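# Load six desk flasks into the incubator, then close it

## Task

Move all six flasks from the desk onto the incubator's shelves. Each must lie flat directly on a shelf (never resting on another flask), keep the side facing up that faced up on the desk, and have no part sticking out beyond the shelf's front edge. Afterwards close the glass door fully, rotate its latch to a level position, and close the outer door fully. The flasks that were already inside must also end up lying flat on shelves, unstacked, with their original side up, or the task fails. It also fails if any flask touches the floor, if either incubator door is slammed while opening or closing, or if the robot falls over or finishes tilted.

## Robot and tools

ROBOT. TidyBot++: a wheeled base (0.54 m long, 0.50 m wide, 0.38 m tall) on four powered casters, carrying a single seven-joint arm with a two-finger gripper. The shoulder sits 0.12 m ahead of the base centre, 0.68 m up. Arm segments: upper arm 0.42 m, forearm 0.31 m, hand 0.31 m. The arm begins folded, hand pointing down, wrist up to 0.08 m past the base front. Cameras: base_camera (fixed on the base, 644x364) and wrist_camera (fisheye, 644x476, looks along the hand).

FRAMES. Base frame: origin on the floor below the base centre, x ahead, y to the left, z up, metres. hand_pose is reported in this frame as the point between the finger pads; its z axis runs out along the fingers, its y axis is the closing direction. Odometry frame: where the base frame was at scene start. base_odometry comes from wheel turns only, so slipping shows up as travel; heading is in rad, left positive, -3.142 to 3.142. base_tilt is in degrees, forward and right positive.

move. Optional keys: base, joints, target, speeds, cameras, blocking. Motions in one call start together.
- base: an object with any of translate_m (forward +, -2 to 2 m), strafe_m (left +, -2 to 2 m), rotate_rad (counter-clockwise from above +, -6.3 to 6.3 rad). These are offsets, measured along the base axes as they were at the most recent state report (or, if a move was still running, where the base is when the command lands). Base accelerates at up to 0.5 m/s2 per axis and 1.57 rad/s2; a base motion ends after 14 s with time_out.
- joints: absolute angles by name, radians: joint_1_rad (any angle; positive is clockwise from above, opposite to heading), joint_2_rad -2.249 to 2.249 (shoulder, 0 upright, + leans forward), joint_3_rad any, joint_4_rad -2.579 to 2.579 (elbow, 0 straight), joint_5_rad any, joint_6_rad -2.099 to 2.099 (wrist), joint_7_rad any (at 1.57 with hand down the fingers open left/right). Unbounded joints take the short way; rotate past half a turn in steps. gripper_pos is absolute, 0 (open, about 85 mm gap) to 1 (closed, 100 to 150 N squeeze). Tolerances: ±0.039 rad for joints 1 to 4, ±0.095 for 5 to 7, ±0.03 for the gripper.
- target: one list of seven numbers, an absolute hand pose in the base frame: x, y, z in metres, then quaternion qw, qx, qy, qz, matching hand_pose. With target, joints may only contain gripper_pos. The solver picks the joints and favours folded postures, so the elbow may swing; the hand can curve and overshoot. To fix position error, add (wanted minus measured) to the last target's xyz. To hold still, resend hand_target, not hand_pose. Unreachable poses make the arm roam up to 10 s then time_out. A hand pointing down reaches at most about 0.94 m high, only near the base.
- speeds: lower caps for this call: translate_m/strafe_m 0.05 to 0.5 m/s (give one only if both are used), rotate_rad 0.1 to 1.57 rad/s.
- cameras: list of base_camera, wrist_camera or all; [] for no images.
- blocking: true (default) returns when everything rests; false returns in about 0.5 s while motion continues; a later move replaces only the targets it names.
Unknown keys make a call invalid; out-of-range values get it refused, which cancels the rest of that reply's move, wait and finished_scene calls.

wait(seconds 0 to 10, cameras): passes time, returns state and images, ends early once motions settle. stop(cameras): brakes every running motion; braked ones report stopped and hold. zoom_image(camera, region [x0,y0,x1,y1] in pixels, at most 504x504): enlarges part of the latest image. read_manual(section): licence texts only. finished_scene(scene): ends the current scene by its number; irreversible.

RESULT LINES. base_status, joint_status, hand_status: done, moving, off_target (rested away from goal, maybe still pushing), not_followed (self-collision check withheld targets; "joint command not followed", "pose unreachable", "cause:"), contact_stop or time_out (unrequested stops that cancel later calls in the reply), torque_fault, limit_stop_at_motor_heat. A gripper at 1 reporting done holds nothing; off_target means it grips something at the shown reading. hand_target is where the joint targets would place the hand. motor_effort is percent of max torque, bracketed value the peak. on_its_own lists unrequested behaviour. "ARM HIT" means the arm struck the base or itself. Motor temperatures list one value per arm joint; MOTOR HOT appears at 60 °C, and 75 °C triggers a 30 to 60 s weak-brake stop where the arm sinks. "earlier move" reports a non-blocking move's progress.

CAUTIONS. The arm does not avoid furniture and keeps pushing once blocked; no check keeps it off the base. Torque limits are 104.5 N m (joints 1 to 4) and 51.3 N m (5 to 7); exceeding one freezes the arm for 10 s. Held loads make the arm sag; never command a joint to its current reading while holding something. Friction leaves joints slightly short; correct by adding the error to the last command. Snagging the arm above about 0.6 m while driving, side swings with the arm outstretched, or reaching far from folded can tip the robot; retract or back off to recover. A blocked base keeps shoving until time_out. Open and close doors gently, never let go of moving objects, avoid dropping flasks or gripping hard on resting parts, and keep pulls and twists on the gripper light. Loose items may occasionally get nudged.

Each tool is called after "Call:" by a JSON object that holds its "method" and its "body".

## Session

Call:
{"method": "move", "body": {}}

Scene clock: 0.00 s.
Motor temperatures (°C): [33 37 31 34 40 37 49]
base_odometry: x=+0.000 y=+0.000 heading=+0.000
base_tilt: forward=-0.1 right=-0.2
base_status: not commanded
joint_positions: joint_1_rad=-0.028 joint_2_rad=-0.309 joint_3_rad=+3.139 joint_4_rad=-2.507 joint_5_rad=+0.042 joint_6_rad=-0.886 joint_7_rad=+1.528 gripper_pos=+0.000
joint_status: not commanded
motor_effort: joint_1_rad=+1 joint_2_rad=-3 joint_3_rad=+0 joint_4_rad=+14 joint_5_rad=-1 joint_6_rad=+1 joint_7_rad=+0
hand_pose: x=+0.2638 y=-0.0044 z=+0.5874 quat_wxyz=(+0.016, +0.999, +0.006, +0.029) (m; base frame)
hand_target: x=+0.2630 y=-0.0045 z=+0.5870 quat_wxyz=(+0.016, +0.999, +0.006, +0.029) (m; base frame)
hand_status: not commanded
pictures: base_camera, wrist_camera

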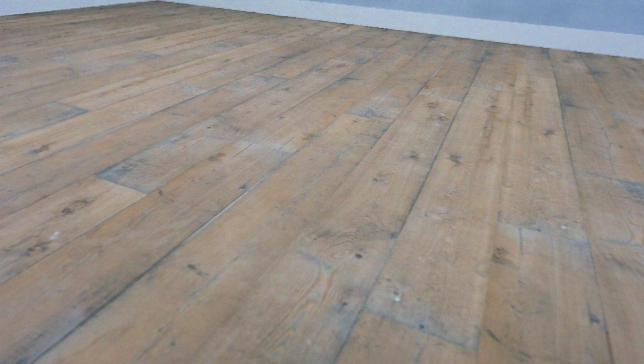

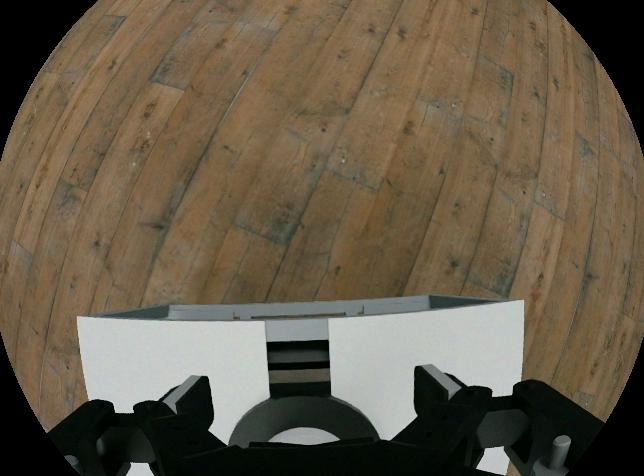

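Call:
{"method": "move", "body": {"joints": {"joint_6_rad": 0.55}}}

Call:
{"method": "move", "body": {"base": {"rotate_rad": 1.2}}}

Call:
{"method": "move", "body": {"base": {"rotate_rad": 1.2}}}

Call:
{"method": "move", "body": {"base": {"rotate_rad": 1.2}}}

Call:
{"method": "move", "body": {"base": {"rotate_rad": 1.2}}}

Scene clock: 2.33 s.
Motor temperatures (°C): [33 37 31 34 40 37 49]
move: done
base_odometry: x=+0.000 y=+0.000 heading=+0.000
base_tilt: forward=-0.1 right=-0.2
base_status: not commanded
joint_positions: joint_1_rad=-0.028 joint_2_rad=-0.309 joint_3_rad=+3.139 joint_4_rad=-2.504 joint_5_rad=+0.042 joint_6_rad=+0.507 joint_7_rad=+1.528 gripper_pos=+0.000
joint_status: all done
motor_effort: joint_1_rad=+1(2) joint_2_rad=-8(8) joint_3_rad=+0(1) joint_4_rad=+18(19) joint_5_rad=+0(1) joint_6_rad=+8(9) joint_7_rad=+0(0)
hand_pose: x=+0.5548 y=+0.0210 z=+0.8623 quat_wxyz=(-0.020, +0.747, +0.016, +0.664) (m; base frame)
hand_target: x=+0.5551 y=+0.0215 z=+0.8728 quat_wxyz=(-0.021, +0.735, +0.016, +0.678) (m; base frame)
hand_status: not commanded
pictures: base_camera, wrist_camera

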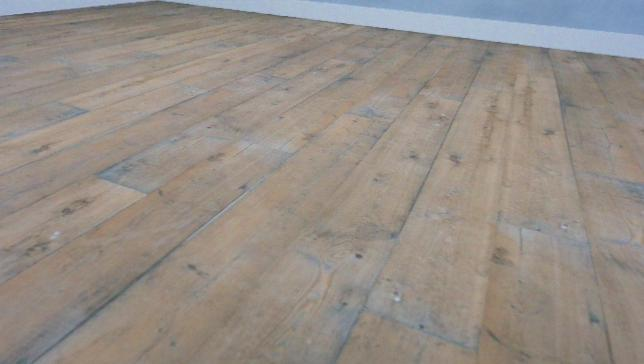

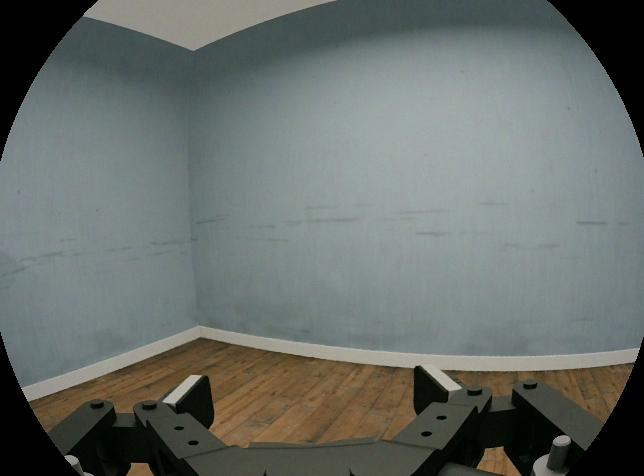

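Scene clock: 4.37 s.
Motor temperatures (°C): [33 37 31 34 40 37 49]
move: done
base_odometry: x=+0.000 y=+0.000 heading=+1.199
base_tilt: forward=-0.1 right=-0.2
base_status: done
joint_positions: joint_1_rad=-0.029 joint_2_rad=-0.309 joint_3_rad=+3.138 joint_4_rad=-2.504 joint_5_rad=+0.042 joint_6_rad=+0.508 joint_7_rad=+1.528 gripper_pos=+0.000
joint_status: not commanded
motor_effort: joint_1_rad=+2(3) joint_2_rad=-8(9) joint_3_rad=+1(2) joint_4_rad=+18(19) joint_5_rad=+0(1) joint_6_rad=+8(9) joint_7_rad=+0(0)
hand_pose: x=+0.5548 y=+0.0218 z=+0.8625 quat_wxyz=(-0.020, +0.747, +0.017, +0.664) (m; base frame)
hand_target: x=+0.5551 y=+0.0215 z=+0.8728 quat_wxyz=(-0.021, +0.735, +0.016, +0.678) (m; base frame)
hand_status: not commanded
pictures: base_camera, wrist_camera

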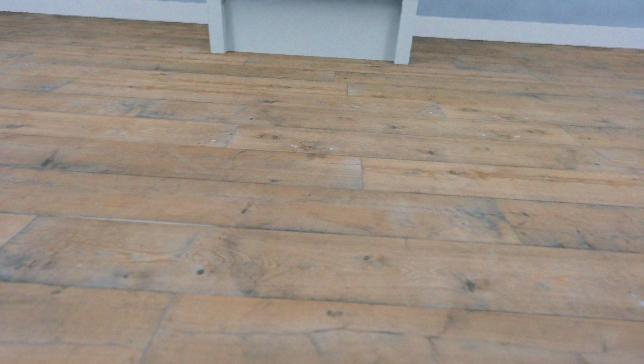

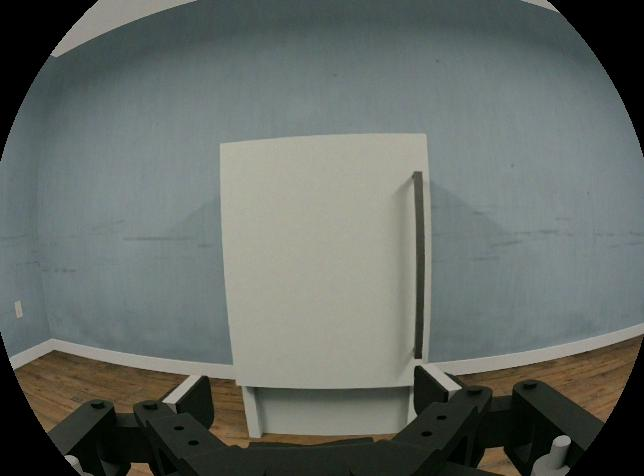

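Scene clock: 6.40 s.
Motor temperatures (°C): [33 37 31 34 40 37 49]
move: done
base_odometry: x=+0.000 y=+0.000 heading=+2.398
base_tilt: forward=-0.1 right=-0.2
base_status: done
joint_positions: joint_1_rad=-0.029 joint_2_rad=-0.309 joint_3_rad=+3.138 joint_4_rad=-2.504 joint_5_rad=+0.042 joint_6_rad=+0.508 joint_7_rad=+1.528 gripper_pos=+0.000
joint_status: not commanded
motor_effort: joint_1_rad=+1(3) joint_2_rad=-8(9) joint_3_rad=+0(2) joint_4_rad=+19(19) joint_5_rad=-1(1) joint_6_rad=+9(9) joint_7_rad=+0(0)
hand_pose: x=+0.5548 y=+0.0221 z=+0.8626 quat_wxyz=(-0.020, +0.747, +0.017, +0.664) (m; base frame)
hand_target: x=+0.5551 y=+0.0215 z=+0.8728 quat_wxyz=(-0.021, +0.735, +0.016, +0.678) (m; base frame)
hand_status: not commanded
pictures: base_camera, wrist_camera

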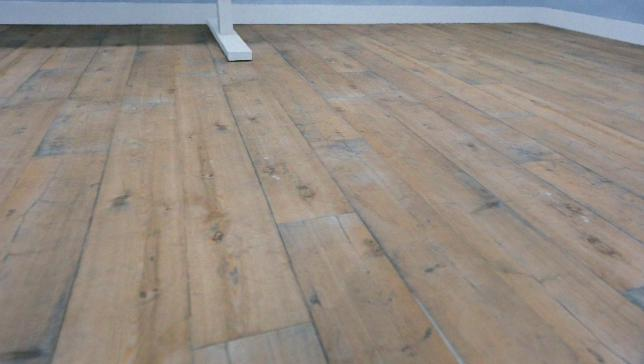

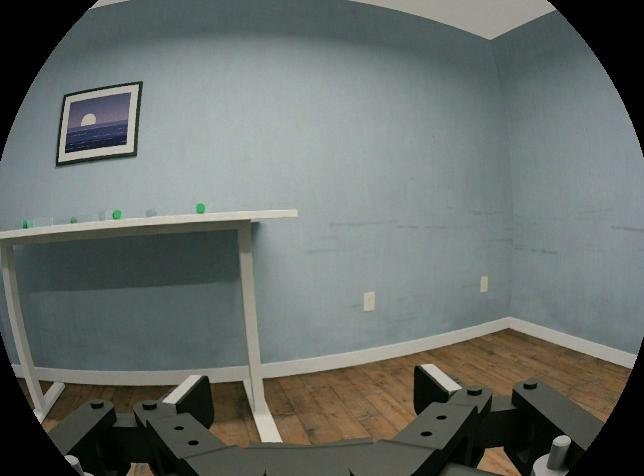

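Scene clock: 8.43 s.
Motor temperatures (°C): [33 37 31 34 40 37 49]
move: done
base_odometry: x=+0.000 y=+0.000 heading=-2.687
base_tilt: forward=-0.1 right=-0.2
base_status: done
joint_positions: joint_1_rad=-0.029 joint_2_rad=-0.309 joint_3_rad=+3.137 joint_4_rad=-2.504 joint_5_rad=+0.042 joint_6_rad=+0.508 joint_7_rad=+1.528 gripper_pos=+0.000
joint_status: not commanded
motor_effort: joint_1_rad=+1(3) joint_2_rad=-8(9) joint_3_rad=+0(2) joint_4_rad=+18(19) joint_5_rad=+0(2) joint_6_rad=+8(9) joint_7_rad=+0(0)
hand_pose: x=+0.5548 y=+0.0223 z=+0.8626 quat_wxyz=(-0.020, +0.747, +0.017, +0.664) (m; base frame)
hand_target: x=+0.5551 y=+0.0215 z=+0.8728 quat_wxyz=(-0.021, +0.735, +0.016, +0.678) (m; base frame)
hand_status: not commanded
pictures: base_camera, wrist_camera

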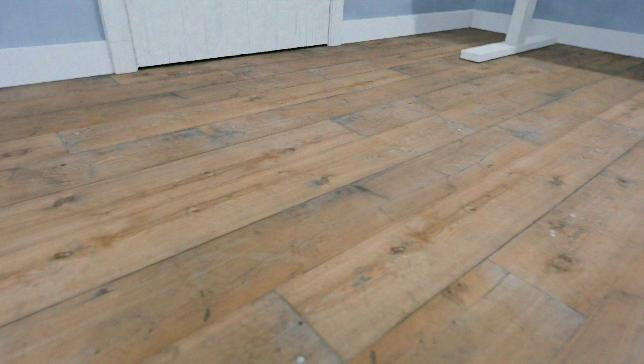

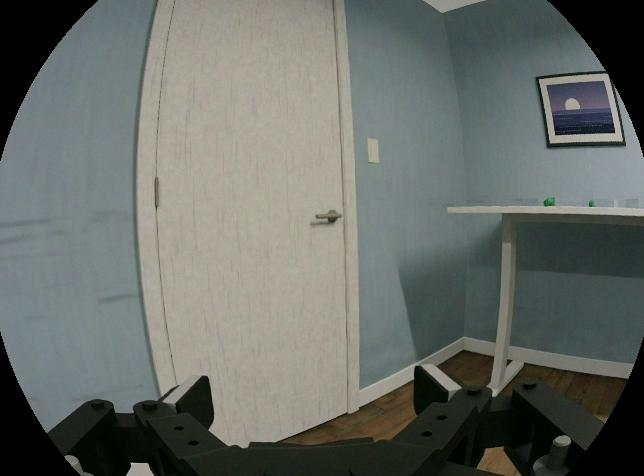

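Scene clock: 10.47 s.
Motor temperatures (°C): [33 37 31 34 40 37 49]
move: done
base_odometry: x=+0.000 y=+0.000 heading=-1.488
base_tilt: forward=-0.1 right=-0.2
base_status: done
joint_positions: joint_1_rad=-0.029 joint_2_rad=-0.309 joint_3_rad=+3.137 joint_4_rad=-2.504 joint_5_rad=+0.042 joint_6_rad=+0.508 joint_7_rad=+1.528 gripper_pos=+0.000
joint_status: not commanded
motor_effort: joint_1_rad=+2(3) joint_2_rad=-8(9) joint_3_rad=+0(2) joint_4_rad=+19(19) joint_5_rad=-1(2) joint_6_rad=+8(9) joint_7_rad=+0(0)
hand_pose: x=+0.5548 y=+0.0224 z=+0.8626 quat_wxyz=(-0.020, +0.747, +0.017, +0.664) (m; base frame)
hand_target: x=+0.5551 y=+0.0215 z=+0.8728 quat_wxyz=(-0.021, +0.735, +0.016, +0.678) (m; base frame)
hand_status: not commanded
pictures: base_camera, wrist_camera

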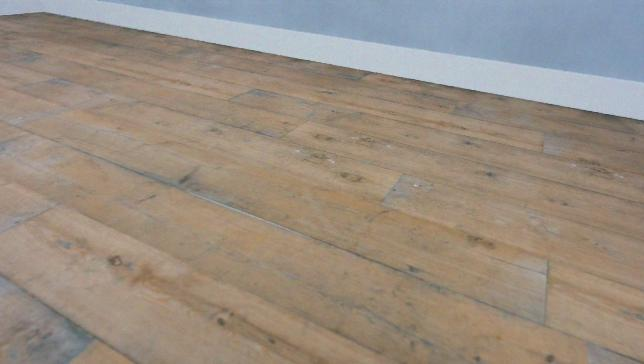

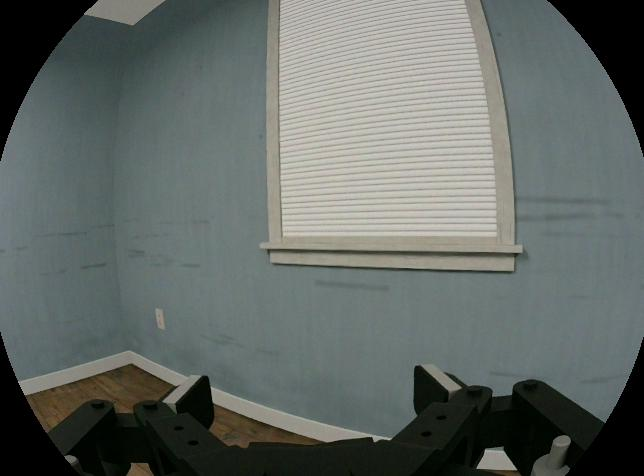

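Call:
{"method": "move", "body": {"base": {"rotate_rad": 2.433}, "cameras": []}}

Call:
{"method": "move", "body": {"base": {"translate_m": 0.42, "strafe_m": 0.5}}}

Scene clock: 14.30 s.
Motor temperatures (°C): [33 37 31 34 40 37 49]
move: done
base_odometry: x=+0.000 y=+0.000 heading=+0.944
base_tilt: forward=-0.1 right=-0.2
base_status: done
joint_positions: joint_1_rad=-0.029 joint_2_rad=-0.309 joint_3_rad=+3.138 joint_4_rad=-2.504 joint_5_rad=+0.042 joint_6_rad=+0.508 joint_7_rad=+1.528 gripper_pos=+0.000
joint_status: not commanded
motor_effort: joint_1_rad=+1(3) joint_2_rad=-8(9) joint_3_rad=+0(1) joint_4_rad=+18(19) joint_5_rad=-1(2) joint_6_rad=+8(9) joint_7_rad=+0(1)
hand_pose: x=+0.5548 y=+0.0220 z=+0.8626 quat_wxyz=(-0.020, +0.747, +0.017, +0.664) (m; base frame)
hand_target: x=+0.5551 y=+0.0215 z=+0.8728 quat_wxyz=(-0.021, +0.735, +0.016, +0.678) (m; base frame)
hand_status: not commanded
pictures: none
No camera images: "cameras" was empty.

Scene clock: 16.97 s.
Motor temperatures (°C): [33 37 31 35 40 37 49]
move: done
base_odometry: x=-0.158 y=+0.634 heading=+0.944
base_tilt: forward=-0.1 right=-0.2
base_status: done
joint_positions: joint_1_rad=-0.029 joint_2_rad=-0.309 joint_3_rad=+3.138 joint_4_rad=-2.504 joint_5_rad=+0.042 joint_6_rad=+0.509 joint_7_rad=+1.528 gripper_pos=+0.000
joint_status: not commanded
motor_effort: joint_1_rad=+1(2) joint_2_rad=-8(11) joint_3_rad=+1(2) joint_4_rad=+18(19) joint_5_rad=+0(2) joint_6_rad=+8(9) joint_7_rad=+0(0)
hand_pose: x=+0.5548 y=+0.0219 z=+0.8629 quat_wxyz=(-0.020, +0.747, +0.017, +0.665) (m; base frame)
hand_target: x=+0.5551 y=+0.0215 z=+0.8728 quat_wxyz=(-0.021, +0.735, +0.016, +0.678) (m; base frame)
hand_status: not commanded
pictures: base_camera, wrist_camera

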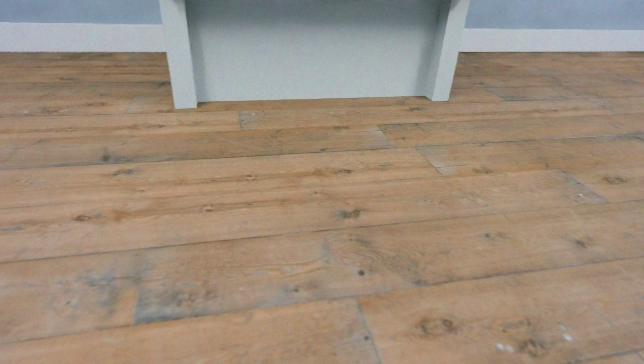

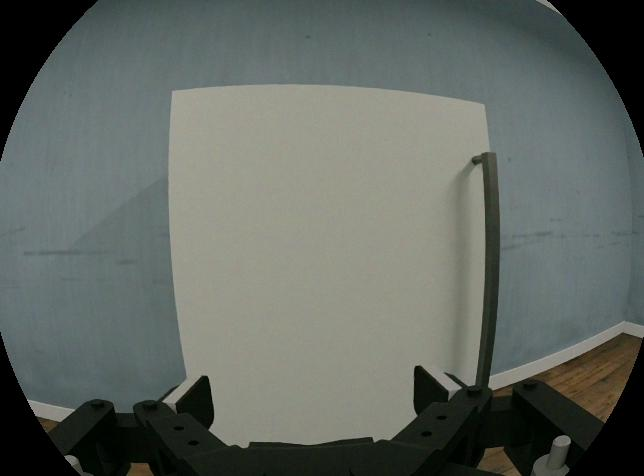

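Call:
{"method": "move", "body": {"base": {"rotate_rad": 0.067}, "joints": {"joint_1_rad": 0.0, "joint_5_rad": 0.0, "joint_7_rad": 1.5708, "joint_6_rad": 0.68, "joint_3_rad": 3.1416}, "cameras": []}}

Call:
{"method": "move", "body": {"base": {"strafe_m": -0.34}}}

Scene clock: 19.43 s.
Motor temperatures (°C): [33 37 31 35 40 37 49]
move: done
base_odometry: x=-0.158 y=+0.634 heading=+1.010
base_tilt: forward=-0.1 right=-0.2
base_status: done
joint_positions: joint_1_rad=-0.005 joint_2_rad=-0.309 joint_3_rad=+3.138 joint_4_rad=-2.502 joint_5_rad=+0.031 joint_6_rad=+0.650 joint_7_rad=+1.555 gripper_pos=+0.000
joint_status: all done
motor_effort: joint_1_rad=+1(2) joint_2_rad=-8(9) joint_3_rad=+1(2) joint_4_rad=+18(20) joint_5_rad=+0(1) joint_6_rad=+8(9) joint_7_rad=+0(0)
hand_pose: x=+0.5576 y=+0.0112 z=+0.9080 quat_wxyz=(-0.006, +0.697, +0.013, +0.717) (m; base frame)
hand_target: x=+0.5562 y=+0.0013 z=+0.9134 quat_wxyz=(+0.000, +0.689, +0.000, +0.725) (m; base frame)
hand_status: not commanded
pictures: none
No camera images: "cameras" was empty.

Scene clock: 21.40 s.
Motor temperatures (°C): [33 37 31 35 40 37 49]
move: done
base_odometry: x=+0.130 y=+0.453 heading=+1.011
base_tilt: forward=-0.1 right=-0.2
base_status: done
joint_positions: joint_1_rad=-0.004 joint_2_rad=-0.309 joint_3_rad=+3.142 joint_4_rad=-2.502 joint_5_rad=+0.031 joint_6_rad=+0.650 joint_7_rad=+1.555 gripper_pos=+0.000
joint_status: not commanded
motor_effort: joint_1_rad=+2(2) joint_2_rad=-8(10) joint_3_rad=+0(2) joint_4_rad=+18(19) joint_5_rad=+0(2) joint_6_rad=+9(9) joint_7_rad=+0(0)
hand_pose: x=+0.5577 y=+0.0091 z=+0.9080 quat_wxyz=(-0.005, +0.697, +0.011, +0.717) (m; base frame)
hand_target: x=+0.5562 y=+0.0013 z=+0.9134 quat_wxyz=(+0.000, +0.689, +0.000, +0.725) (m; base frame)
hand_status: not commanded
pictures: base_camera, wrist_camera

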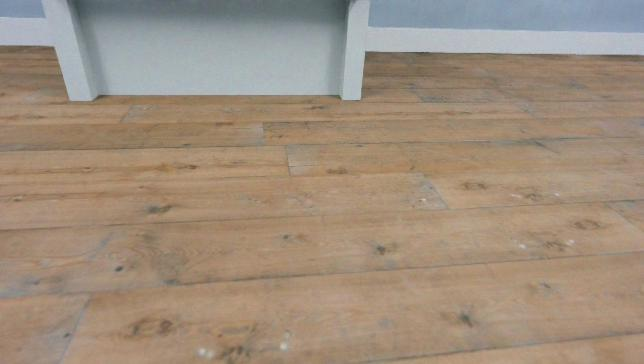

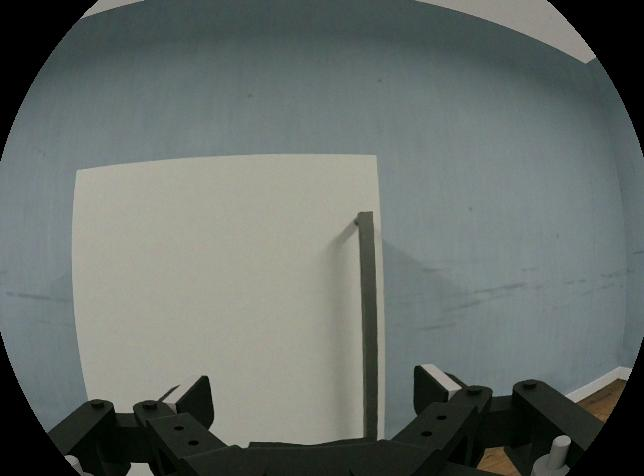

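Call:
{"method": "move", "body": {"base": {"translate_m": 0.35, "strafe_m": -0.1}}}

Scene clock: 23.53 s.
Motor temperatures (°C): [33 37 31 35 40 37 49]
move: done
base_odometry: x=+0.401 y=+0.697 heading=+1.011
base_tilt: forward=-0.1 right=-0.2
base_status: done
joint_positions: joint_1_rad=-0.004 joint_2_rad=-0.303 joint_3_rad=+3.142 joint_4_rad=-2.502 joint_5_rad=+0.031 joint_6_rad=+0.650 joint_7_rad=+1.555 gripper_pos=+0.000
joint_status: not commanded
motor_effort: joint_1_rad=+2(2) joint_2_rad=-8(12) joint_3_rad=+1(1) joint_4_rad=+18(20) joint_5_rad=-1(1) joint_6_rad=+8(9) joint_7_rad=+0(0)
hand_pose: x=+0.5590 y=+0.0091 z=+0.9055 quat_wxyz=(-0.005, +0.699, +0.011, +0.715) (m; base frame)
hand_target: x=+0.5562 y=+0.0013 z=+0.9134 quat_wxyz=(+0.000, +0.689, +0.000, +0.725) (m; base frame)
hand_status: not commanded
pictures: base_camera, wrist_camera

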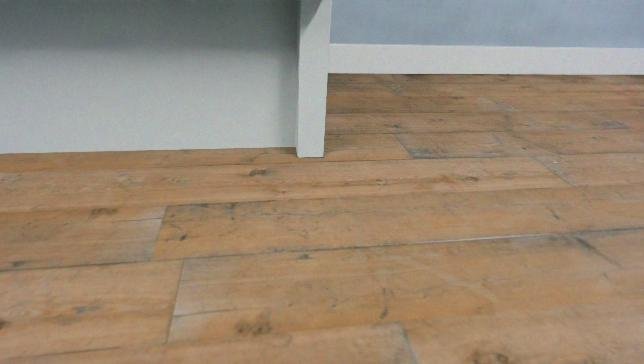

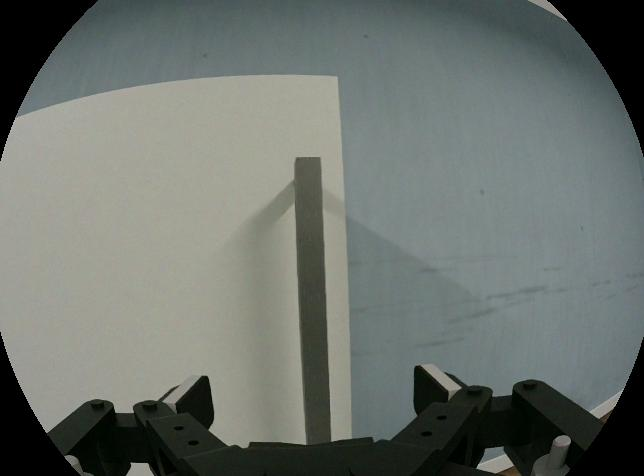

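Call:
{"method": "move", "body": {"base": {"translate_m": 0.17}, "speeds": {"translate_m": 0.2}}}

Scene clock: 25.40 s.
Motor temperatures (°C): [33 37 31 35 40 37 49]
move: done
base_odometry: x=+0.491 y=+0.841 heading=+1.010
base_tilt: forward=-0.1 right=-0.2
base_status: done
joint_positions: joint_1_rad=-0.004 joint_2_rad=-0.305 joint_3_rad=+3.142 joint_4_rad=-2.502 joint_5_rad=+0.031 joint_6_rad=+0.650 joint_7_rad=+1.555 gripper_pos=+0.000
joint_status: not commanded
motor_effort: joint_1_rad=+2(2) joint_2_rad=-8(11) joint_3_rad=+0(1) joint_4_rad=+19(19) joint_5_rad=-1(1) joint_6_rad=+8(9) joint_7_rad=+0(0)
hand_pose: x=+0.5585 y=+0.0091 z=+0.9065 quat_wxyz=(-0.005, +0.698, +0.011, +0.716) (m; base frame)
hand_target: x=+0.5562 y=+0.0013 z=+0.9134 quat_wxyz=(+0.000, +0.689, +0.000, +0.725) (m; base frame)
hand_status: not commanded
pictures: base_camera, wrist_camera

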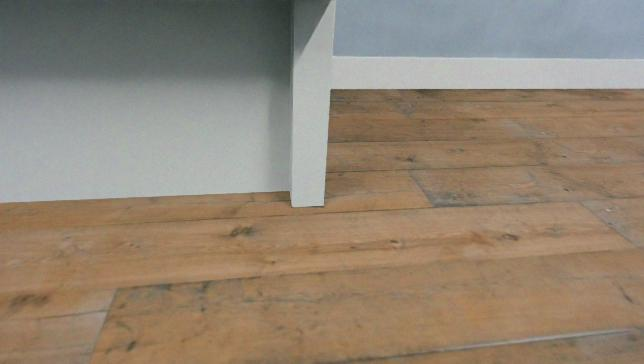

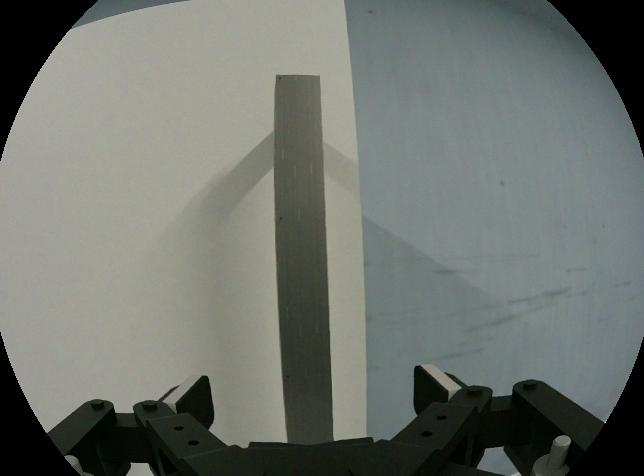

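Call:
{"method": "move", "body": {"base": {"translate_m": 0.08}, "speeds": {"translate_m": 0.1}}}

Call:
{"method": "move", "body": {"joints": {"gripper_pos": 0.75}}}

Scene clock: 26.93 s.
Motor temperatures (°C): [33 37 31 35 40 37 49]
move: done
base_odometry: x=+0.534 y=+0.909 heading=+1.010
base_tilt: forward=-0.1 right=-0.2
base_status: done
joint_positions: joint_1_rad=-0.004 joint_2_rad=-0.306 joint_3_rad=+3.142 joint_4_rad=-2.502 joint_5_rad=+0.031 joint_6_rad=+0.650 joint_7_rad=+1.555 gripper_pos=+0.000
joint_status: not commanded
motor_effort: joint_1_rad=+2(2) joint_2_rad=-8(11) joint_3_rad=+1(1) joint_4_rad=+18(19) joint_5_rad=+0(1) joint_6_rad=+8(9) joint_7_rad=+0(0)
hand_pose: x=+0.5583 y=+0.0091 z=+0.9069 quat_wxyz=(-0.005, +0.698, +0.011, +0.716) (m; base frame)
hand_target: x=+0.5562 y=+0.0013 z=+0.9134 quat_wxyz=(+0.000, +0.689, +0.000, +0.725) (m; base frame)
hand_status: not commanded
pictures: base_camera, wrist_camera

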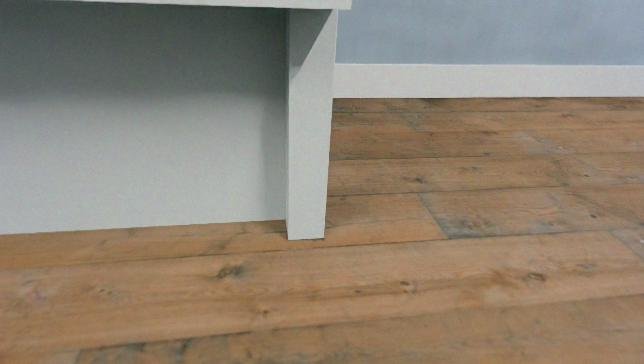

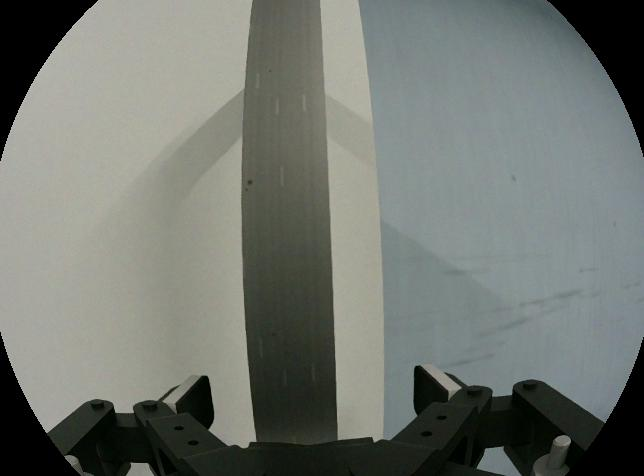

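Scene clock: 28.00 s.
Motor temperatures (°C): [33 37 31 35 40 37 49]
move: done
base_odometry: x=+0.534 y=+0.909 heading=+1.010
base_tilt: forward=-0.1 right=-0.2
base_status: not commanded
joint_positions: joint_1_rad=-0.011 joint_2_rad=-0.306 joint_3_rad=+3.135 joint_4_rad=-2.502 joint_5_rad=+0.031 joint_6_rad=+0.650 joint_7_rad=+1.552 gripper_pos=+0.721
joint_status: all done
motor_effort: joint_1_rad=+4(7) joint_2_rad=-7(8) joint_3_rad=+1(6) joint_4_rad=+19(21) joint_5_rad=+0(4) joint_6_rad=+9(10) joint_7_rad=+3(4)
hand_pose: x=+0.5580 y=+0.0155 z=+0.9067 quat_wxyz=(-0.010, +0.698, +0.016, +0.716) (m; base frame)
hand_target: x=+0.5562 y=+0.0013 z=+0.9134 quat_wxyz=(+0.000, +0.689, +0.000, +0.725) (m; base frame)
hand_status: not commanded
pictures: base_camera, wrist_camera

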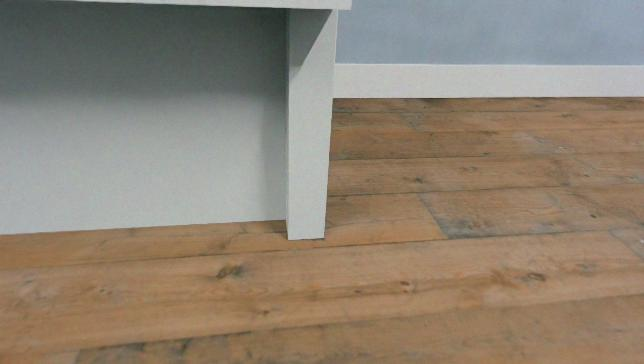

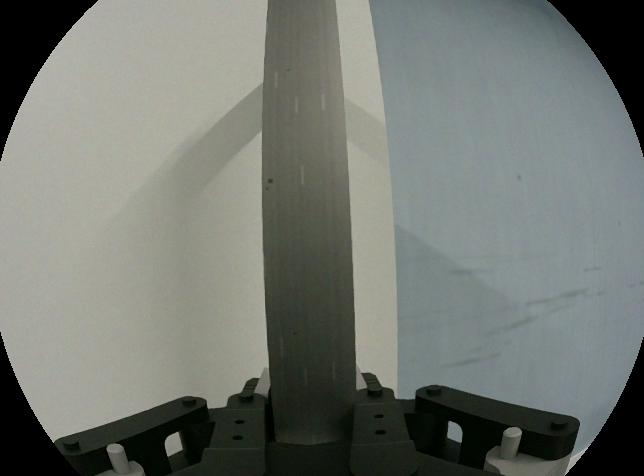

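Call:
{"method": "move", "body": {"joints": {"gripper_pos": 0.82}, "cameras": []}}

Call:
{"method": "move", "body": {"base": {"translate_m": -0.096, "strafe_m": 0.106, "rotate_rad": -0.15}, "speeds": {"translate_m": 0.1, "rotate_rad": 0.12}}}

Scene clock: 29.07 s.
Motor temperatures (°C): [33 37 31 35 40 37 49]
move: off_target
base_odometry: x=+0.534 y=+0.909 heading=+1.010
base_tilt: forward=-0.1 right=-0.2
base_status: not commanded
joint_positions: joint_1_rad=-0.011 joint_2_rad=-0.306 joint_3_rad=+3.135 joint_4_rad=-2.502 joint_5_rad=+0.031 joint_6_rad=+0.650 joint_7_rad=+1.552 gripper_pos=+0.721
joint_status: gripper_pos off_target (ended at +0.721, target +0.820)
motor_effort: joint_1_rad=+4(4) joint_2_rad=-7(7) joint_3_rad=+1(2) joint_4_rad=+19(20) joint_5_rad=-1(1) joint_6_rad=+8(9) joint_7_rad=+3(4)
hand_pose: x=+0.5580 y=+0.0155 z=+0.9067 quat_wxyz=(-0.010, +0.698, +0.016, +0.716) (m; base frame)
hand_target: x=+0.5562 y=+0.0013 z=+0.9134 quat_wxyz=(+0.000, +0.689, +0.000, +0.725) (m; base frame)
hand_status: not commanded
pictures: none
No camera images: "cameras" was empty.

Scene clock: 31.00 s.
Motor temperatures (°C): [33 37 31 35 40 37 49]
move: done
base_odometry: x=+0.393 y=+0.884 heading=+0.859
base_tilt: forward=-0.1 right=-0.2
base_status: done
joint_positions: joint_1_rad=+0.007 joint_2_rad=-0.318 joint_3_rad=+3.156 joint_4_rad=-2.512 joint_5_rad=+0.031 joint_6_rad=+0.651 joint_7_rad=+1.552 gripper_pos=+0.721
joint_status: not commanded
motor_effort: joint_1_rad=-1(7) joint_2_rad=-6(21) joint_3_rad=-4(5) joint_4_rad=+20(22) joint_5_rad=-1(3) joint_6_rad=+9(11) joint_7_rad=+0(6)
hand_pose: x=+0.5541 y=-0.0029 z=+0.9067 quat_wxyz=(+0.002, +0.697, +0.000, +0.717) (m; base frame)
hand_target: x=+0.5562 y=+0.0013 z=+0.9134 quat_wxyz=(+0.000, +0.689, +0.000, +0.725) (m; base frame)
hand_status: not commanded
pictures: base_camera, wrist_camera

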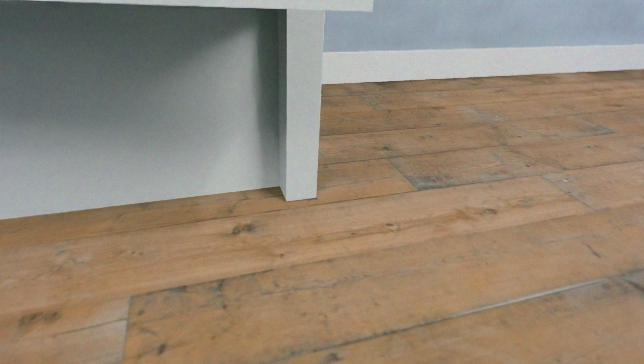

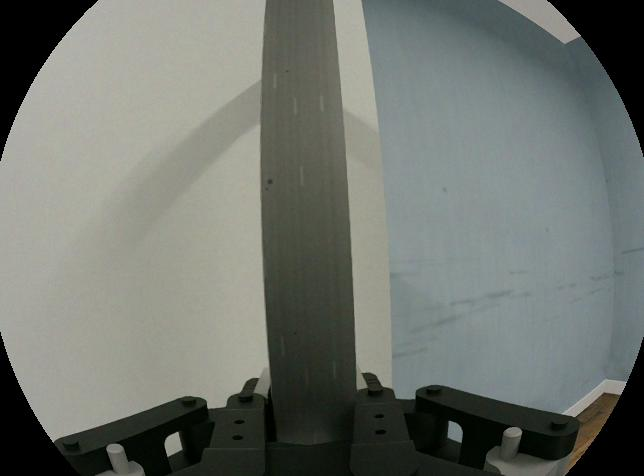

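Call:
{"method": "move", "body": {"base": {"translate_m": -0.150, "strafe_m": 0.185, "rotate_rad": -0.25}, "speeds": {"translate_m": 0.15, "rotate_rad": 0.15}, "cameras": []}}

Call:
{"method": "move", "body": {"base": {"translate_m": -0.150, "strafe_m": 0.185, "rotate_rad": -0.25}, "speeds": {"translate_m": 0.15, "rotate_rad": 0.15}}}

Scene clock: 33.70 s.
Motor temperatures (°C): [33 37 31 35 40 37 49]
move: done
base_odometry: x=+0.155 y=+0.891 heading=+0.609
base_tilt: forward=-0.1 right=-0.1
base_status: done
joint_positions: joint_1_rad=+0.038 joint_2_rad=-0.321 joint_3_rad=+3.196 joint_4_rad=-2.515 joint_5_rad=+0.031 joint_6_rad=+0.651 joint_7_rad=+1.553 gripper_pos=+0.721
joint_status: not commanded
motor_effort: joint_1_rad=-7(11) joint_2_rad=-5(9) joint_3_rad=-9(15) joint_4_rad=+21(23) joint_5_rad=+0(3) joint_6_rad=+9(11) joint_7_rad=-2(3)
hand_pose: x=+0.5520 y=-0.0356 z=+0.9065 quat_wxyz=(+0.022, +0.697, -0.028, +0.717) (m; base frame)
hand_target: x=+0.5562 y=+0.0013 z=+0.9134 quat_wxyz=(+0.000, +0.689, +0.000, +0.725) (m; base frame)
hand_status: not commanded
pictures: none
No camera images: "cameras" was empty.

Scene clock: 35.90 s.
Motor temperatures (°C): [33 37 31 35 40 37 49]
move: done
base_odometry: x=-0.074 y=+0.957 heading=+0.358
base_tilt: forward=-0.1 right=-0.1
base_status: done
joint_positions: joint_1_rad=+0.068 joint_2_rad=-0.322 joint_3_rad=+3.230 joint_4_rad=-2.515 joint_5_rad=+0.029 joint_6_rad=+0.652 joint_7_rad=+1.564 gripper_pos=+0.721
joint_status: not commanded
motor_effort: joint_1_rad=-13(18) joint_2_rad=-5(8) joint_3_rad=-16(21) joint_4_rad=+21(23) joint_5_rad=+2(5) joint_6_rad=+10(10) joint_7_rad=-4(5)
hand_pose: x=+0.5488 y=-0.0653 z=+0.9065 quat_wxyz=(+0.044, +0.695, -0.051, +0.716) (m; base frame)
hand_target: x=+0.5562 y=+0.0013 z=+0.9134 quat_wxyz=(+0.000, +0.689, +0.000, +0.725) (m; base frame)
hand_status: not commanded
pictures: base_camera, wrist_camera

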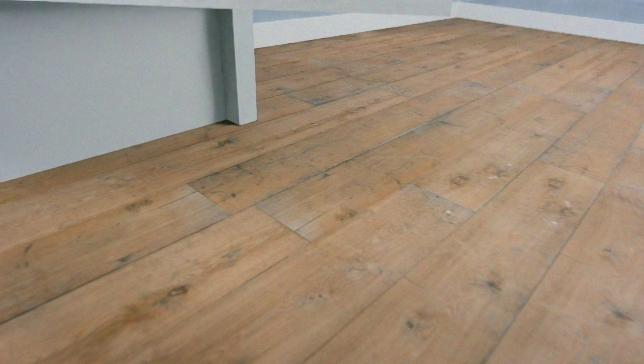

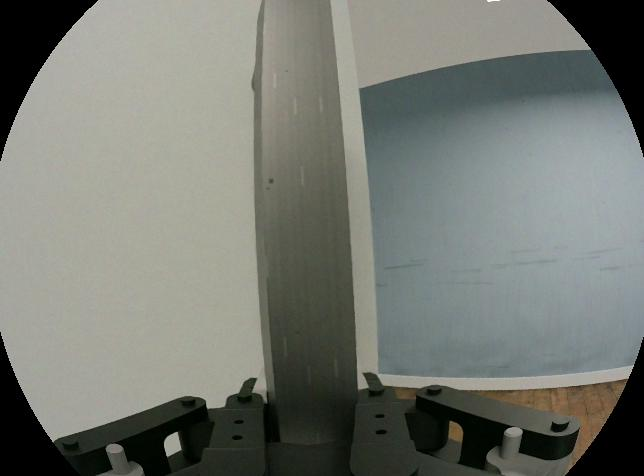

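Call:
{"method": "move", "body": {"base": {"translate_m": -0.150, "strafe_m": 0.115, "rotate_rad": -0.25}, "speeds": {"translate_m": 0.13, "rotate_rad": 0.15}, "cameras": []}}

Call:
{"method": "move", "body": {"base": {"translate_m": -0.150, "strafe_m": 0.15, "rotate_rad": -0.25}, "speeds": {"translate_m": 0.13, "rotate_rad": 0.15}}}

Scene clock: 38.30 s.
Motor temperatures (°C): [33 37 31 35 40 37 49]
move: done
base_odometry: x=-0.255 y=+1.012 heading=+0.108
base_tilt: forward=-0.1 right=-0.2
base_status: done
joint_positions: joint_1_rad=+0.027 joint_2_rad=-0.319 joint_3_rad=+3.174 joint_4_rad=-2.513 joint_5_rad=+0.026 joint_6_rad=+0.652 joint_7_rad=+1.564 gripper_pos=+0.721
joint_status: not commanded
motor_effort: joint_1_rad=-4(13) joint_2_rad=-8(8) joint_3_rad=-5(17) joint_4_rad=+20(23) joint_5_rad=+2(4) joint_6_rad=+10(11) joint_7_rad=+0(4)
hand_pose: x=+0.5533 y=-0.0213 z=+0.9065 quat_wxyz=(+0.017, +0.697, -0.013, +0.717) (m; base frame)
hand_target: x=+0.5562 y=+0.0013 z=+0.9134 quat_wxyz=(+0.000, +0.689, +0.000, +0.725) (m; base frame)
hand_status: not commanded
pictures: none
No camera images: "cameras" was empty.

Scene clock: 40.50 s.
Motor temperatures (°C): [33 37 31 35 40 37 49]
move: done
base_odometry: x=-0.420 y=+1.145 heading=-0.143
base_tilt: forward=-0.1 right=-0.2
base_status: done
joint_positions: joint_1_rad=+0.017 joint_2_rad=-0.315 joint_3_rad=+3.163 joint_4_rad=-2.511 joint_5_rad=+0.025 joint_6_rad=+0.652 joint_7_rad=+1.564 gripper_pos=+0.724
joint_status: not commanded
motor_effort: joint_1_rad=-2(6) joint_2_rad=-7(10) joint_3_rad=-4(7) joint_4_rad=+19(23) joint_5_rad=+1(3) joint_6_rad=+9(10) joint_7_rad=+0(1)
hand_pose: x=+0.5548 y=-0.0115 z=+0.9064 quat_wxyz=(+0.010, +0.697, -0.005, +0.717) (m; base frame)
hand_target: x=+0.5562 y=+0.0013 z=+0.9134 quat_wxyz=(+0.000, +0.689, +0.000, +0.725) (m; base frame)
hand_status: not commanded
pictures: base_camera, wrist_camera

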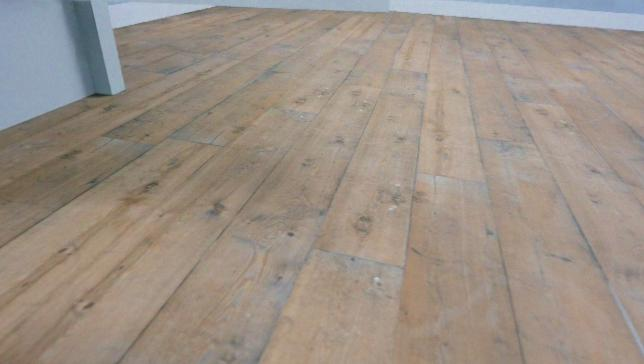

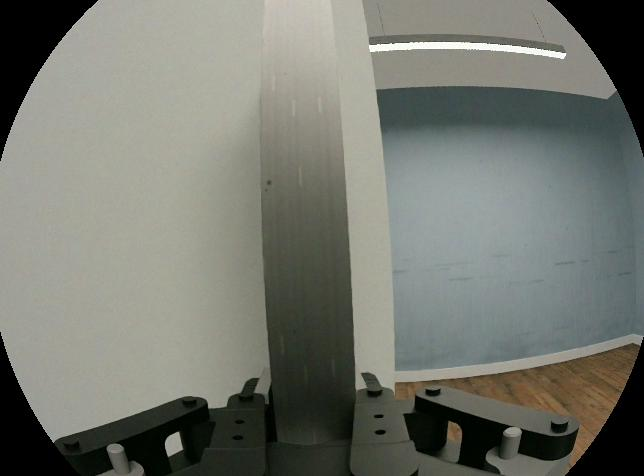

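Call:
{"method": "move", "body": {"base": {"translate_m": -0.150, "strafe_m": 0.15, "rotate_rad": -0.25}, "speeds": {"translate_m": 0.13, "rotate_rad": 0.15}, "cameras": []}}

Call:
{"method": "move", "body": {"base": {"translate_m": -0.150, "strafe_m": 0.15, "rotate_rad": -0.25}, "speeds": {"translate_m": 0.13, "rotate_rad": 0.15}}}

Scene clock: 43.13 s.
Motor temperatures (°C): [33 37 31 35 40 37 49]
move: done
base_odometry: x=-0.548 y=+1.315 heading=-0.393
base_tilt: forward=-0.1 right=-0.2
base_status: done
joint_positions: joint_1_rad=+0.007 joint_2_rad=-0.314 joint_3_rad=+3.152 joint_4_rad=-2.510 joint_5_rad=+0.024 joint_6_rad=+0.652 joint_7_rad=+1.564 gripper_pos=+0.729
joint_status: not commanded
motor_effort: joint_1_rad=-2(5) joint_2_rad=-7(11) joint_3_rad=-3(6) joint_4_rad=+20(22) joint_5_rad=+2(3) joint_6_rad=+9(10) joint_7_rad=+1(2)
hand_pose: x=+0.5551 y=-0.0018 z=+0.9064 quat_wxyz=(+0.004, +0.698, +0.003, +0.716) (m; base frame)
hand_target: x=+0.5562 y=+0.0013 z=+0.9134 quat_wxyz=(+0.000, +0.689, +0.000, +0.725) (m; base frame)
hand_status: not commanded
pictures: none
No camera images: "cameras" was empty.

Scene clock: 45.40 s.
Motor temperatures (°C): [33 37 31 35 40 37 49]
move: done
base_odometry: x=-0.629 y=+1.511 heading=-0.644
base_tilt: forward=-0.1 right=-0.2
base_status: done
joint_positions: joint_1_rad=-0.003 joint_2_rad=-0.313 joint_3_rad=+3.141 joint_4_rad=-2.509 joint_5_rad=+0.024 joint_6_rad=+0.652 joint_7_rad=+1.563 gripper_pos=+0.733
joint_status: not commanded
motor_effort: joint_1_rad=+1(5) joint_2_rad=-7(10) joint_3_rad=+0(4) joint_4_rad=+19(22) joint_5_rad=+0(3) joint_6_rad=+8(10) joint_7_rad=+2(4)
hand_pose: x=+0.5554 y=+0.0077 z=+0.9063 quat_wxyz=(-0.002, +0.698, +0.011, +0.716) (m; base frame)
hand_target: x=+0.5562 y=+0.0013 z=+0.9134 quat_wxyz=(+0.000, +0.689, +0.000, +0.725) (m; base frame)
hand_status: not commanded
pictures: base_camera, wrist_camera

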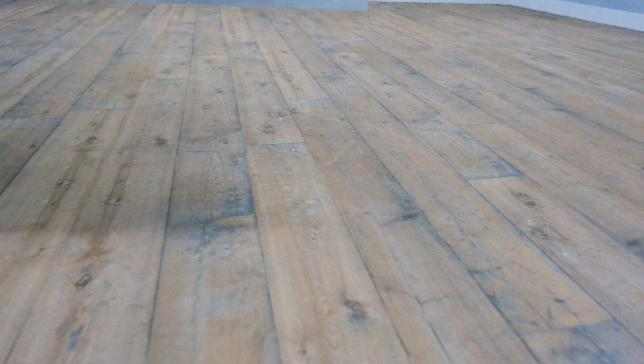

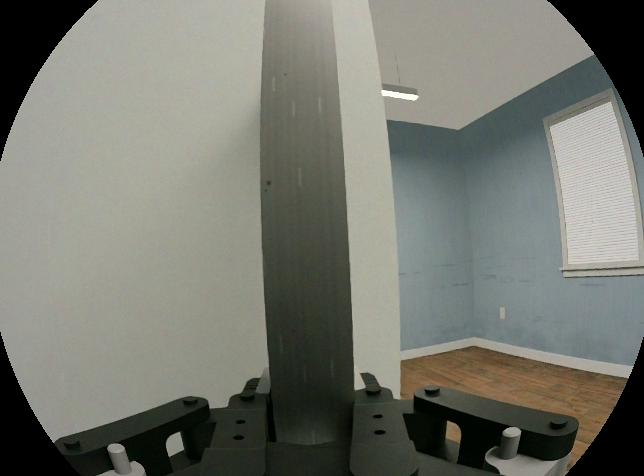

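Call:
{"method": "move", "body": {"base": {"translate_m": -0.150, "strafe_m": 0.155, "rotate_rad": -0.25}, "speeds": {"translate_m": 0.13, "rotate_rad": 0.15}, "cameras": []}}

Call:
{"method": "move", "body": {"base": {"translate_m": -0.150, "strafe_m": 0.155, "rotate_rad": -0.25}, "speeds": {"translate_m": 0.13, "rotate_rad": 0.15}}}

Scene clock: 47.90 s.
Motor temperatures (°C): [33 37 31 35 40 37 49]
move: done
base_odometry: x=-0.656 y=+1.724 heading=-0.894
base_tilt: forward=-0.1 right=-0.2
base_status: done
joint_positions: joint_1_rad=-0.009 joint_2_rad=-0.243 joint_3_rad=+3.141 joint_4_rad=-2.453 joint_5_rad=+0.024 joint_6_rad=+0.652 joint_7_rad=+1.559 gripper_pos=+0.733
joint_status: not commanded
motor_effort: joint_1_rad=+4(7) joint_2_rad=-23(26) joint_3_rad=+0(4) joint_4_rad=+9(21) joint_5_rad=+0(1) joint_6_rad=+9(10) joint_7_rad=+5(6)
hand_pose: x=+0.5812 y=+0.0104 z=+0.9064 quat_wxyz=(-0.006, +0.703, +0.011, +0.711) (m; base frame)
hand_target: x=+0.5562 y=+0.0013 z=+0.9134 quat_wxyz=(+0.000, +0.689, +0.000, +0.725) (m; base frame)
hand_status: not commanded
pictures: none
No camera images: "cameras" was empty.

Scene clock: 52.20 s.
Motor temperatures (°C): [33 37 31 35 40 37 49]
move: time_out
base_odometry: x=-0.630 y=+1.937 heading=-1.148
base_tilt: forward=+0.0 right=-0.2
base_status: translate_m time_out (by the wheels' count: -0.149 of -0.150); strafe_m time_out (by the wheels' count: +0.153 of +0.155); rotate_rad time_out (by the wheels' count: -0.254 of -0.250)
joint_positions: joint_1_rad=+0.002 joint_2_rad=-0.136 joint_3_rad=+3.157 joint_4_rad=-2.361 joint_5_rad=+0.024 joint_6_rad=+0.653 joint_7_rad=+1.558 gripper_pos=+0.733
joint_status: not commanded
motor_effort: joint_1_rad=+3(7) joint_2_rad=-46(51) joint_3_rad=-1(7) joint_4_rad=-7(12) joint_5_rad=+0(2) joint_6_rad=+8(9) joint_7_rad=+5(7)
hand_pose: x=+0.6229 y=-0.0031 z=+0.9068 quat_wxyz=(+0.002, +0.708, +0.001, +0.706) (m; base frame)
hand_target: x=+0.5562 y=+0.0013 z=+0.9134 quat_wxyz=(+0.000, +0.689, +0.000, +0.725) (m; base frame)
hand_status: not commanded
pictures: base_camera, wrist_camera

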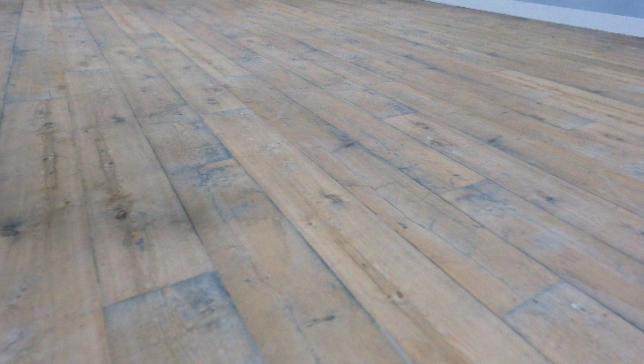

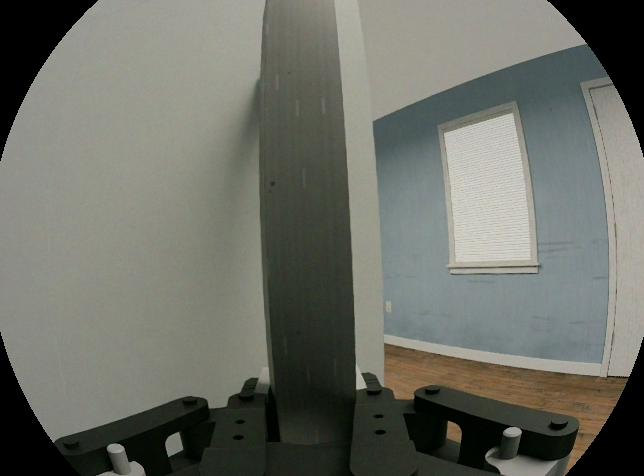

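Call:
{"method": "move", "body": {"base": {"translate_m": 0.065}, "speeds": {"translate_m": 0.1}, "cameras": []}}

Call:
{"method": "move", "body": {"joints": {"gripper_pos": 0.3}}}

Scene clock: 53.53 s.
Motor temperatures (°C): [33 37 31 35 40 37 49]
move: done
base_odometry: x=-0.603 y=+1.878 heading=-1.148
base_tilt: forward=-0.1 right=-0.2
base_status: done
joint_positions: joint_1_rad=+0.005 joint_2_rad=-0.308 joint_3_rad=+3.157 joint_4_rad=-2.505 joint_5_rad=+0.024 joint_6_rad=+0.653 joint_7_rad=+1.558 gripper_pos=+0.733
joint_status: not commanded
motor_effort: joint_1_rad=-1(5) joint_2_rad=-8(47) joint_3_rad=-3(5) joint_4_rad=+19(20) joint_5_rad=-2(2) joint_6_rad=+10(11) joint_7_rad=+0(6)
hand_pose: x=+0.5574 y=-0.0038 z=+0.9068 quat_wxyz=(+0.003, +0.698, -0.001, +0.716) (m; base frame)
hand_target: x=+0.5562 y=+0.0013 z=+0.9134 quat_wxyz=(+0.000, +0.689, +0.000, +0.725) (m; base frame)
hand_status: not commanded
pictures: none
No camera images: "cameras" was empty.

Scene clock: 54.37 s.
Motor temperatures (°C): [33 37 31 35 40 37 49]
move: done
base_odometry: x=-0.603 y=+1.878 heading=-1.148
base_tilt: forward=-0.1 right=-0.2
base_status: not commanded
joint_positions: joint_1_rad=+0.003 joint_2_rad=-0.308 joint_3_rad=+3.144 joint_4_rad=-2.505 joint_5_rad=+0.024 joint_6_rad=+0.654 joint_7_rad=+1.558 gripper_pos=+0.300
joint_status: all done
motor_effort: joint_1_rad=+1(3) joint_2_rad=-8(9) joint_3_rad=+0(4) joint_4_rad=+19(19) joint_5_rad=+0(2) joint_6_rad=+9(11) joint_7_rad=+0(0)
hand_pose: x=+0.5573 y=+0.0035 z=+0.9071 quat_wxyz=(-0.001, +0.697, +0.005, +0.717) (m; base frame)
hand_target: x=+0.5562 y=+0.0013 z=+0.9134 quat_wxyz=(+0.000, +0.689, +0.000, +0.725) (m; base frame)
hand_status: not commanded
pictures: base_camera, wrist_camera

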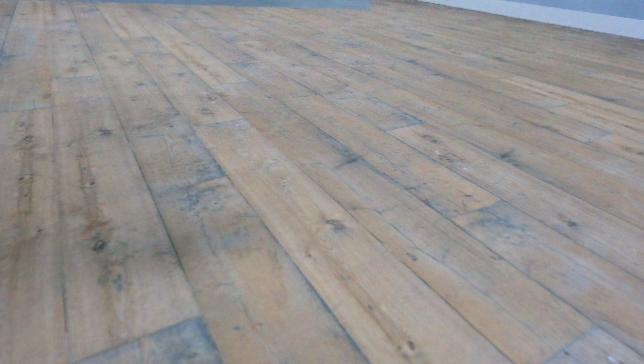

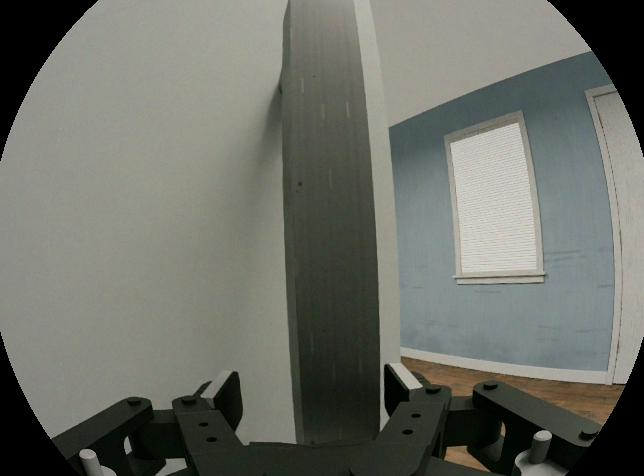

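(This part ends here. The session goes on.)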